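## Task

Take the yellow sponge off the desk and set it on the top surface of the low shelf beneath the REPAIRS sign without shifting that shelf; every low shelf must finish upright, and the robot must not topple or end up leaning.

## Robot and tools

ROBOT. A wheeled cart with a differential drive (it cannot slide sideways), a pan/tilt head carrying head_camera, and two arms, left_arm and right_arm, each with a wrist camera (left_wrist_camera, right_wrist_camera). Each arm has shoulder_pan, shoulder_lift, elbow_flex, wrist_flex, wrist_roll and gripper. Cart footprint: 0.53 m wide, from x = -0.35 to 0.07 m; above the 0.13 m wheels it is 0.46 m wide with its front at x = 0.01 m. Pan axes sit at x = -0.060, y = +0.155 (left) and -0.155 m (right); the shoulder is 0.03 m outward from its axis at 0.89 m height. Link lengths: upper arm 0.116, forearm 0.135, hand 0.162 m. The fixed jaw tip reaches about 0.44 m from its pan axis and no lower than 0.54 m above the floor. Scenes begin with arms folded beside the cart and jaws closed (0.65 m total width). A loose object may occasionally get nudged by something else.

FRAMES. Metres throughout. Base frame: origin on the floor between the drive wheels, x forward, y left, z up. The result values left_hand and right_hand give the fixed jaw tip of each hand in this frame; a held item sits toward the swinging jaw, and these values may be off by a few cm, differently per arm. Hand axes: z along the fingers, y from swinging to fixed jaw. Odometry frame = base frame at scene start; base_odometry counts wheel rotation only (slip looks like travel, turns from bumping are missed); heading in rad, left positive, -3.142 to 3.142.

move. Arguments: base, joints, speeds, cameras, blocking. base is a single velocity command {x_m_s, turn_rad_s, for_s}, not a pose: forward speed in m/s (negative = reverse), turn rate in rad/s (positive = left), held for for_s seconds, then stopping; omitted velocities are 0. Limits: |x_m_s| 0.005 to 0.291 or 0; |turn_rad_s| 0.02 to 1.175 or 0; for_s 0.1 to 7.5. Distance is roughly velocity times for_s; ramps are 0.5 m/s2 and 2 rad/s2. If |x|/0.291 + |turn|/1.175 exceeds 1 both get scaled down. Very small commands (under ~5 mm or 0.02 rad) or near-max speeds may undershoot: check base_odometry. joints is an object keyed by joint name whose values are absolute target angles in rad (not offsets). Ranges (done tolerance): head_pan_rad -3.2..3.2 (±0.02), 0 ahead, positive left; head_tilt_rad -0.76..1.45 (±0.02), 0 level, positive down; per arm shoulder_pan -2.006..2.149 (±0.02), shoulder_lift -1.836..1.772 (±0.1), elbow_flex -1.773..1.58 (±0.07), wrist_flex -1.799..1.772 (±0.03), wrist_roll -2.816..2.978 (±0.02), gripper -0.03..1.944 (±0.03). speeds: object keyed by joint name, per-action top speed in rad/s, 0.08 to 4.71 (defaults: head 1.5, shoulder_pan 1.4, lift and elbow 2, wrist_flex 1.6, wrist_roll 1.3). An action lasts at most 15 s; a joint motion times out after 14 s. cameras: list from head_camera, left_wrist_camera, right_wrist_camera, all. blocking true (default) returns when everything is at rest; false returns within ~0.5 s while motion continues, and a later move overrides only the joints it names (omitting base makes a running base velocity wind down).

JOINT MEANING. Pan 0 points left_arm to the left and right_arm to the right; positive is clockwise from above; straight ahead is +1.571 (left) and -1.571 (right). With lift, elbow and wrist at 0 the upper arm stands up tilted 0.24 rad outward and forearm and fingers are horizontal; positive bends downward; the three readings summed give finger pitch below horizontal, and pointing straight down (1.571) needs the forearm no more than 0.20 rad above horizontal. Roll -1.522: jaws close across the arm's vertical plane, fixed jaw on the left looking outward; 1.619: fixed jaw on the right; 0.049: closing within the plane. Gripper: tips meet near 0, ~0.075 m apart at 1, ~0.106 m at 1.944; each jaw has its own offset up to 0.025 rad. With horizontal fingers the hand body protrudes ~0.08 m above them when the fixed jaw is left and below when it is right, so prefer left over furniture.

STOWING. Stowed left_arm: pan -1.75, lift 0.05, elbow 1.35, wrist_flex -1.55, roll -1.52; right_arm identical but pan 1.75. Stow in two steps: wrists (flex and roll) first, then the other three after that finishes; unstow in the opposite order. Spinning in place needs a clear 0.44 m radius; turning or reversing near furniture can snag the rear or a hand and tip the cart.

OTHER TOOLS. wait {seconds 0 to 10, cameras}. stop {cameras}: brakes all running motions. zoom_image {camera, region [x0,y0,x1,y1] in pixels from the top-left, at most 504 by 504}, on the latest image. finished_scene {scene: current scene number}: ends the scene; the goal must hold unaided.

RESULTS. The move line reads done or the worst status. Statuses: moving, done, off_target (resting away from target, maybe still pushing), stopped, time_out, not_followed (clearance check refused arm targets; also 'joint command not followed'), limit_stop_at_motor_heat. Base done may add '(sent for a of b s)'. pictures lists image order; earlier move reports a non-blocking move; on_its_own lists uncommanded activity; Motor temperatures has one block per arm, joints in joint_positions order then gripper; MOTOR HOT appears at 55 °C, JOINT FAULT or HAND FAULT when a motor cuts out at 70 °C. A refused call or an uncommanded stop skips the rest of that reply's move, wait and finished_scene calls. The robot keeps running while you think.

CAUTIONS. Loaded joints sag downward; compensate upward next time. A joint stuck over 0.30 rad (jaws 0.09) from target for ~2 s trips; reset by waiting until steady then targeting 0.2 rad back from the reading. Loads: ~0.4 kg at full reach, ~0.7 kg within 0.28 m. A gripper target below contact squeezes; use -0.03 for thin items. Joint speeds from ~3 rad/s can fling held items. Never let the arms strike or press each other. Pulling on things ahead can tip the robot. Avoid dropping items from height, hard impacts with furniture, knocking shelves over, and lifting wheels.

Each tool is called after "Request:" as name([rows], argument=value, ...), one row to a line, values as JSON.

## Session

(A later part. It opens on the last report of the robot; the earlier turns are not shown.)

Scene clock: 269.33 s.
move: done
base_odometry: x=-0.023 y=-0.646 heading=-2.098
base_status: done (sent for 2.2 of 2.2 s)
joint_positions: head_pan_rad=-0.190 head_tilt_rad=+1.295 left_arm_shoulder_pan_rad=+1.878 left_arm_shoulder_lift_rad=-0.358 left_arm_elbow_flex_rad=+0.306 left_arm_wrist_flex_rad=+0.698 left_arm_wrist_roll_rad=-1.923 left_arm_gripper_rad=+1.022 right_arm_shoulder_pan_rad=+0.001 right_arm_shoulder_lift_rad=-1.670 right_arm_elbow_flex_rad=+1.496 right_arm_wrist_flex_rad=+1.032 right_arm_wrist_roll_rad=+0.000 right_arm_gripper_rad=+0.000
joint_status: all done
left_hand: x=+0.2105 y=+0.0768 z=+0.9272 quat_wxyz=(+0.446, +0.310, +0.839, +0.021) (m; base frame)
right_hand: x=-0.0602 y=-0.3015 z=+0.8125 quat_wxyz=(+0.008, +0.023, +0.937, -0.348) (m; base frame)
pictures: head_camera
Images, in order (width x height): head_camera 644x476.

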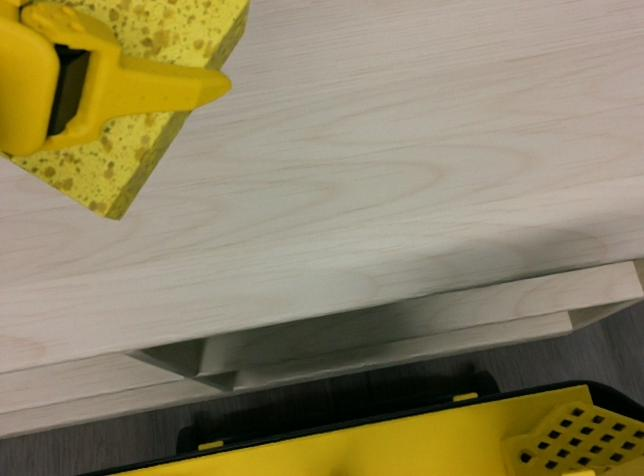

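Request:
move(joints={"left_arm_shoulder_lift_rad": 1.0, "left_arm_elbow_flex_rad": -0.04, "left_arm_wrist_flex_rad": -0.16, "head_pan_rad": 0.2, "head_tilt_rad": 0.9}, speeds={"left_arm_shoulder_lift_rad": 0.8, "left_arm_elbow_flex_rad": 0.25, "left_arm_wrist_flex_rad": 0.55}, cameras=["head_camera"])

Request:
move(joints={"left_arm_shoulder_lift_rad": 1.48, "left_arm_elbow_flex_rad": -0.507, "left_arm_wrist_flex_rad": 0.307}, speeds={"left_arm_shoulder_lift_rad": 0.4, "left_arm_elbow_flex_rad": 0.4, "left_arm_wrist_flex_rad": 0.4}, cameras=["head_camera", "left_wrist_camera"])

Scene clock: 289.13 s.
move: done
base_odometry: x=-0.023 y=-0.646 heading=-2.098
base_status: not commanded
joint_positions: head_pan_rad=+0.189 head_tilt_rad=+0.914 left_arm_shoulder_pan_rad=+1.878 left_arm_shoulder_lift_rad=+1.015 left_arm_elbow_flex_rad=-0.012 left_arm_wrist_flex_rad=-0.147 left_arm_wrist_roll_rad=-1.923 left_arm_gripper_rad=+1.022 right_arm_shoulder_pan_rad=+0.001 right_arm_shoulder_lift_rad=-1.670 right_arm_elbow_flex_rad=+1.496 right_arm_wrist_flex_rad=+1.032 right_arm_wrist_roll_rad=+0.000 right_arm_gripper_rad=+0.000
joint_status: all done
left_hand: x=+0.2521 y=+0.0636 z=+0.6994 quat_wxyz=(+0.349, +0.325, +0.879, +0.016) (m; base frame)
right_hand: x=-0.0602 y=-0.3015 z=+0.8125 quat_wxyz=(+0.008, +0.023, +0.937, -0.348) (m; base frame)
pictures: head_camera
Images, in order (width x height): head_camera 644x476.

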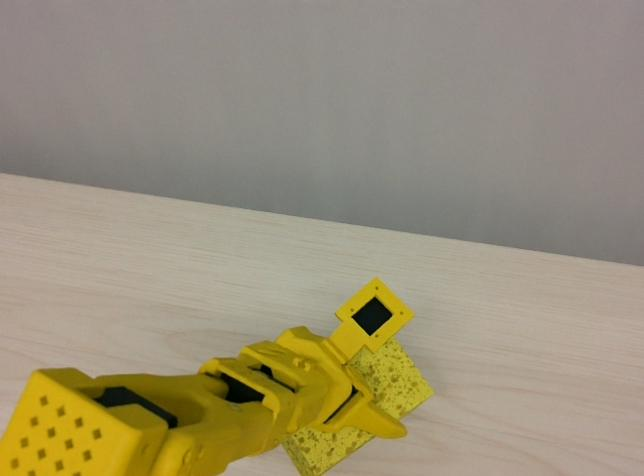

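Scene clock: 290.80 s.
move: done
base_odometry: x=-0.023 y=-0.646 heading=-2.098
base_status: not commanded
joint_positions: head_pan_rad=+0.189 head_tilt_rad=+0.914 left_arm_shoulder_pan_rad=+1.875 left_arm_shoulder_lift_rad=+1.390 left_arm_elbow_flex_rad=-0.510 left_arm_wrist_flex_rad=+0.295 left_arm_wrist_roll_rad=-1.914 left_arm_gripper_rad=+1.012 right_arm_shoulder_pan_rad=+0.001 right_arm_shoulder_lift_rad=-1.670 right_arm_elbow_flex_rad=+1.496 right_arm_wrist_flex_rad=+1.032 right_arm_wrist_roll_rad=+0.000 right_arm_gripper_rad=+0.000
joint_status: all done
left_hand: x=+0.2290 y=+0.0719 z=+0.6390 quat_wxyz=(+0.196, +0.334, +0.922, +0.009) (m; base frame)
right_hand: x=-0.0602 y=-0.3015 z=+0.8125 quat_wxyz=(+0.008, +0.023, +0.937, -0.348) (m; base frame)
pictures: head_camera, left_wrist_camera
Images, in order (width x height): head_camera 644x476, left_wrist_camera 644x476.

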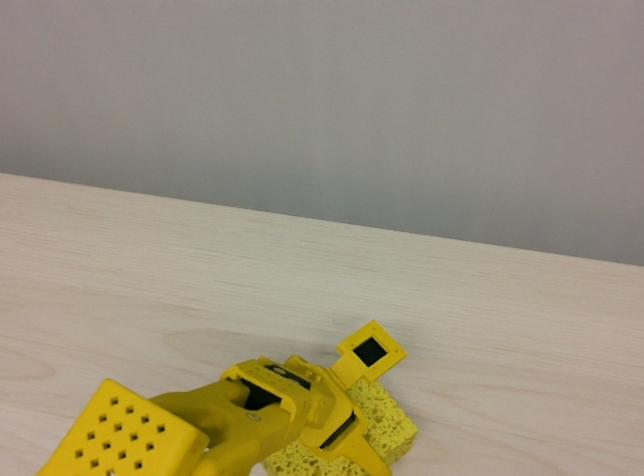

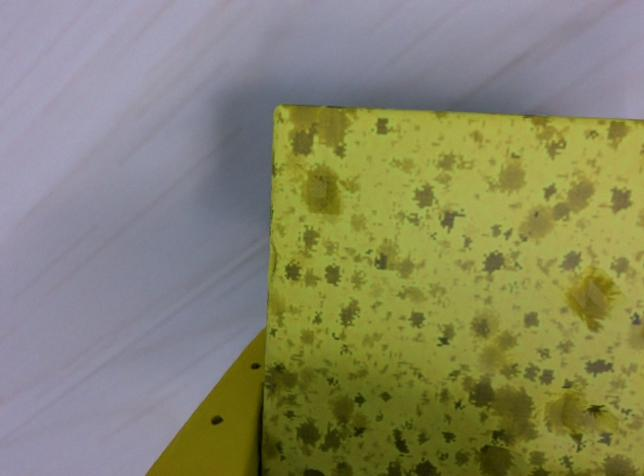

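Request:
move(joints={"left_arm_shoulder_lift_rad": 1.4, "left_arm_elbow_flex_rad": -0.48, "left_arm_wrist_flex_rad": -0.13}, speeds={"left_arm_shoulder_lift_rad": 0.4, "left_arm_elbow_flex_rad": 0.4, "left_arm_wrist_flex_rad": 0.5}, cameras=["head_camera", "left_wrist_camera"])

Scene clock: 298.73 s.
move: done
base_odometry: x=-0.023 y=-0.646 heading=-2.098
base_status: not commanded
joint_positions: head_pan_rad=+0.189 head_tilt_rad=+0.914 left_arm_shoulder_pan_rad=+1.885 left_arm_shoulder_lift_rad=+1.409 left_arm_elbow_flex_rad=-0.481 left_arm_wrist_flex_rad=-0.116 left_arm_wrist_roll_rad=-1.914 left_arm_gripper_rad=+1.011 right_arm_shoulder_pan_rad=+0.001 right_arm_shoulder_lift_rad=-1.670 right_arm_elbow_flex_rad=+1.496 right_arm_wrist_flex_rad=+1.032 right_arm_wrist_roll_rad=+0.000 right_arm_gripper_rad=+0.000
joint_status: all done
left_hand: x=+0.2690 y=+0.0555 z=+0.6652 quat_wxyz=(+0.370, +0.321, +0.871, +0.014) (m; base frame)
right_hand: x=-0.0602 y=-0.3015 z=+0.8125 quat_wxyz=(+0.008, +0.023, +0.937, -0.348) (m; base frame)
pictures: head_camera, left_wrist_camera
Images, in order (width x height): head_camera 644x476, left_wrist_camera 644x476.

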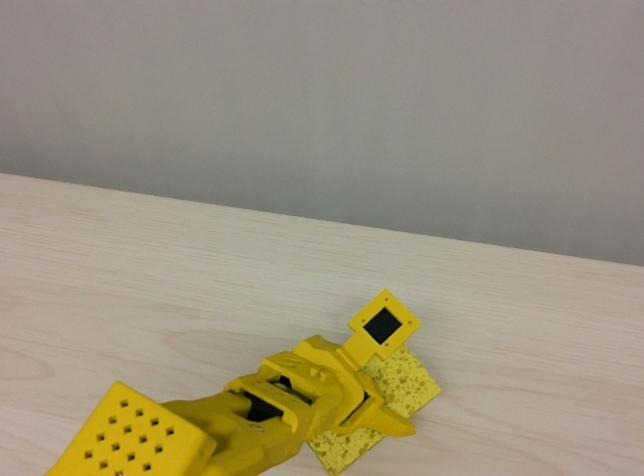

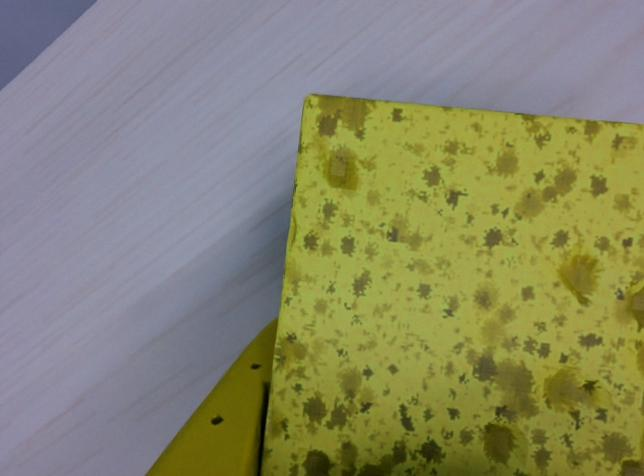

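Request:
move(joints={"left_arm_shoulder_lift_rad": 1.56, "left_arm_elbow_flex_rad": -0.48, "left_arm_wrist_flex_rad": -0.24, "head_tilt_rad": 1.1}, speeds={"left_arm_shoulder_lift_rad": 0.3, "left_arm_wrist_flex_rad": 0.3}, cameras=["head_camera", "left_wrist_camera"])

Scene clock: 305.37 s.
move: done
base_odometry: x=-0.023 y=-0.646 heading=-2.098
base_status: not commanded
joint_positions: head_pan_rad=+0.189 head_tilt_rad=+1.094 left_arm_shoulder_pan_rad=+1.884 left_arm_shoulder_lift_rad=+1.492 left_arm_elbow_flex_rad=-0.487 left_arm_wrist_flex_rad=-0.240 left_arm_wrist_roll_rad=-1.914 left_arm_gripper_rad=+1.008 right_arm_shoulder_pan_rad=+0.001 right_arm_shoulder_lift_rad=-1.670 right_arm_elbow_flex_rad=+1.496 right_arm_wrist_flex_rad=+1.032 right_arm_wrist_roll_rad=+0.000 right_arm_gripper_rad=+0.000
joint_status: all done
left_hand: x=+0.2652 y=+0.0573 z=+0.6549 quat_wxyz=(+0.392, +0.317, +0.863, +0.015) (m; base frame)
right_hand: x=-0.0602 y=-0.3015 z=+0.8125 quat_wxyz=(+0.008, +0.023, +0.937, -0.348) (m; base frame)
pictures: head_camera, left_wrist_camera
Images, in order (width x height): head_camera 644x476, left_wrist_camera 644x476.

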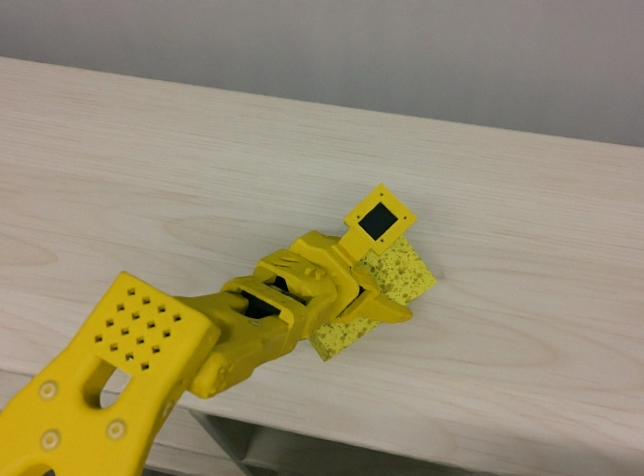

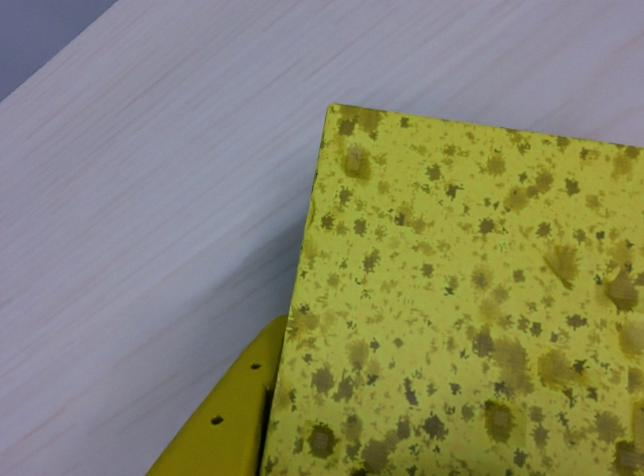

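Request:
move(joints={"left_arm_shoulder_lift_rad": 1.63}, speeds={"left_arm_shoulder_lift_rad": 0.3}, cameras=["left_wrist_camera"])

Scene clock: 310.90 s.
move: off_target
base_odometry: x=-0.023 y=-0.646 heading=-2.098
base_status: not commanded
joint_positions: head_pan_rad=+0.189 head_tilt_rad=+1.094 left_arm_shoulder_pan_rad=+1.882 left_arm_shoulder_lift_rad=+1.505 left_arm_elbow_flex_rad=-0.498 left_arm_wrist_flex_rad=-0.247 left_arm_wrist_roll_rad=-1.914 left_arm_gripper_rad=+1.008 right_arm_shoulder_pan_rad=+0.001 right_arm_shoulder_lift_rad=-1.670 right_arm_elbow_flex_rad=+1.496 right_arm_wrist_flex_rad=+1.032 right_arm_wrist_roll_rad=+0.000 right_arm_gripper_rad=+0.000
joint_status: left_arm_shoulder_lift_rad off_target (ended at +1.506, target +1.630)
left_hand: x=+0.2651 y=+0.0579 z=+0.6535 quat_wxyz=(+0.394, +0.316, +0.863, +0.016) (m; base frame)
right_hand: x=-0.0602 y=-0.3015 z=+0.8125 quat_wxyz=(+0.008, +0.023, +0.937, -0.348) (m; base frame)
pictures: left_wrist_camera
Images, in order (width x height): left_wrist_camera 644x476.

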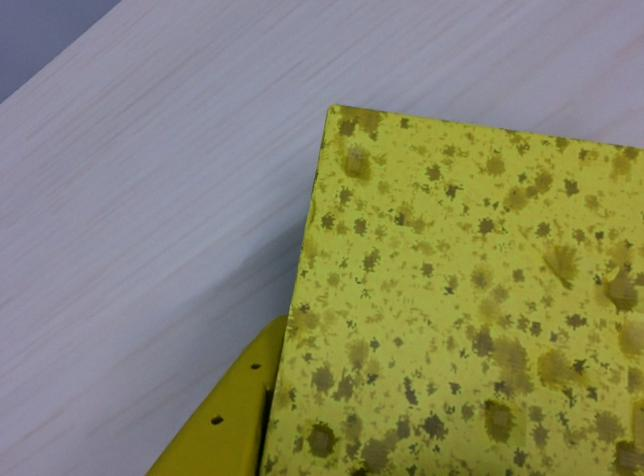

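Request:
move(joints={"left_arm_gripper_rad": 1.25}, cameras=["left_wrist_camera"])

Request:
move(joints={"left_arm_gripper_rad": 1.9})

Request:
move(joints={"left_arm_shoulder_lift_rad": 1.1, "left_arm_elbow_flex_rad": -0.48, "left_arm_wrist_flex_rad": 0.0}, speeds={"left_arm_shoulder_lift_rad": 0.5, "left_arm_wrist_flex_rad": 0.3}, cameras=["head_camera"])

Scene clock: 321.30 s.
move: done
base_odometry: x=-0.023 y=-0.646 heading=-2.098
base_status: not commanded
joint_positions: head_pan_rad=+0.189 head_tilt_rad=+1.094 left_arm_shoulder_pan_rad=+1.875 left_arm_shoulder_lift_rad=+1.538 left_arm_elbow_flex_rad=-0.503 left_arm_wrist_flex_rad=-0.250 left_arm_wrist_roll_rad=-1.914 left_arm_gripper_rad=+1.247 right_arm_shoulder_pan_rad=+0.001 right_arm_shoulder_lift_rad=-1.670 right_arm_elbow_flex_rad=+1.496 right_arm_wrist_flex_rad=+1.032 right_arm_wrist_roll_rad=+0.000 right_arm_gripper_rad=+0.000
joint_status: all done
left_hand: x=+0.2596 y=+0.0623 z=+0.6449 quat_wxyz=(+0.382, +0.315, +0.869, +0.017) (m; base frame)
right_hand: x=-0.0602 y=-0.3015 z=+0.8125 quat_wxyz=(+0.008, +0.023, +0.937, -0.348) (m; base frame)
pictures: left_wrist_camera
Images, in order (width x height): left_wrist_camera 644x476.

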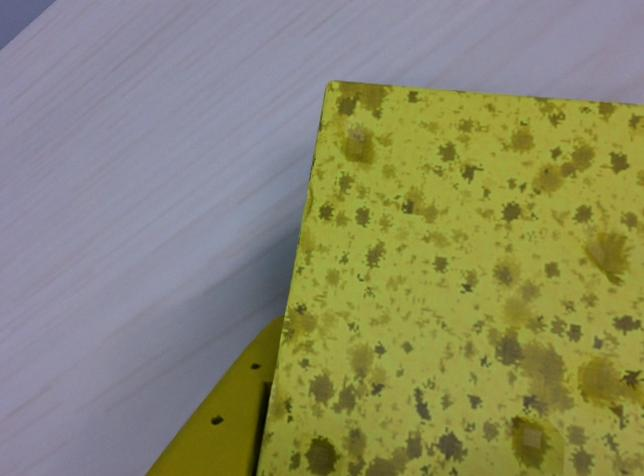

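Scene clock: 322.17 s.
move: done
base_odometry: x=-0.023 y=-0.646 heading=-2.098
base_status: not commanded
joint_positions: head_pan_rad=+0.189 head_tilt_rad=+1.094 left_arm_shoulder_pan_rad=+1.875 left_arm_shoulder_lift_rad=+1.577 left_arm_elbow_flex_rad=-0.503 left_arm_wrist_flex_rad=-0.250 left_arm_wrist_roll_rad=-1.914 left_arm_gripper_rad=+1.891 right_arm_shoulder_pan_rad=+0.001 right_arm_shoulder_lift_rad=-1.670 right_arm_elbow_flex_rad=+1.496 right_arm_wrist_flex_rad=+1.032 right_arm_wrist_roll_rad=+0.000 right_arm_gripper_rad=+0.000
joint_status: all done
left_hand: x=+0.2499 y=+0.0654 z=+0.6330 quat_wxyz=(+0.364, +0.317, +0.876, +0.016) (m; base frame)
right_hand: x=-0.0602 y=-0.3015 z=+0.8125 quat_wxyz=(+0.008, +0.023, +0.937, -0.348) (m; base frame)
pictures: none

Scene clock: 323.77 s.
move: done
base_odometry: x=-0.023 y=-0.646 heading=-2.098
base_status: not commanded
joint_positions: head_pan_rad=+0.189 head_tilt_rad=+1.094 left_arm_shoulder_pan_rad=+1.875 left_arm_shoulder_lift_rad=+1.169 left_arm_elbow_flex_rad=-0.480 left_arm_wrist_flex_rad=-0.003 left_arm_wrist_roll_rad=-1.915 left_arm_gripper_rad=+1.893 right_arm_shoulder_pan_rad=+0.001 right_arm_shoulder_lift_rad=-1.670 right_arm_elbow_flex_rad=+1.496 right_arm_wrist_flex_rad=+1.032 right_arm_wrist_roll_rad=+0.000 right_arm_gripper_rad=+0.000
joint_status: all done
left_hand: x=+0.3030 y=+0.0487 z=+0.7307 quat_wxyz=(+0.427, +0.309, +0.850, +0.019) (m; base frame)
right_hand: x=-0.0602 y=-0.3015 z=+0.8125 quat_wxyz=(+0.008, +0.023, +0.937, -0.348) (m; base frame)
pictures: head_camera
Images, in order (width x height): head_camera 644x476.

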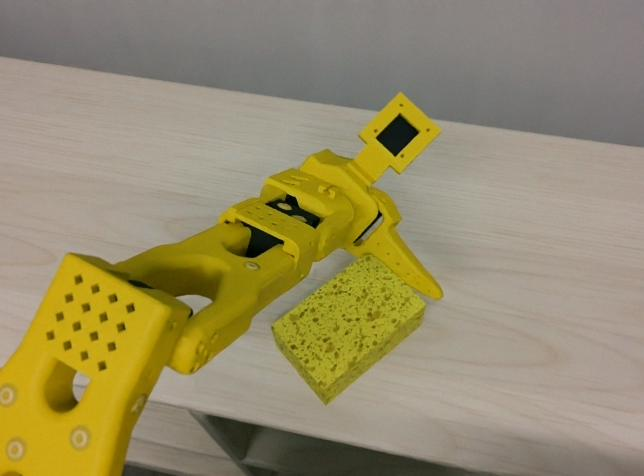

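Request:
finished_scene(scene=2)

The scene is finished: the task was done.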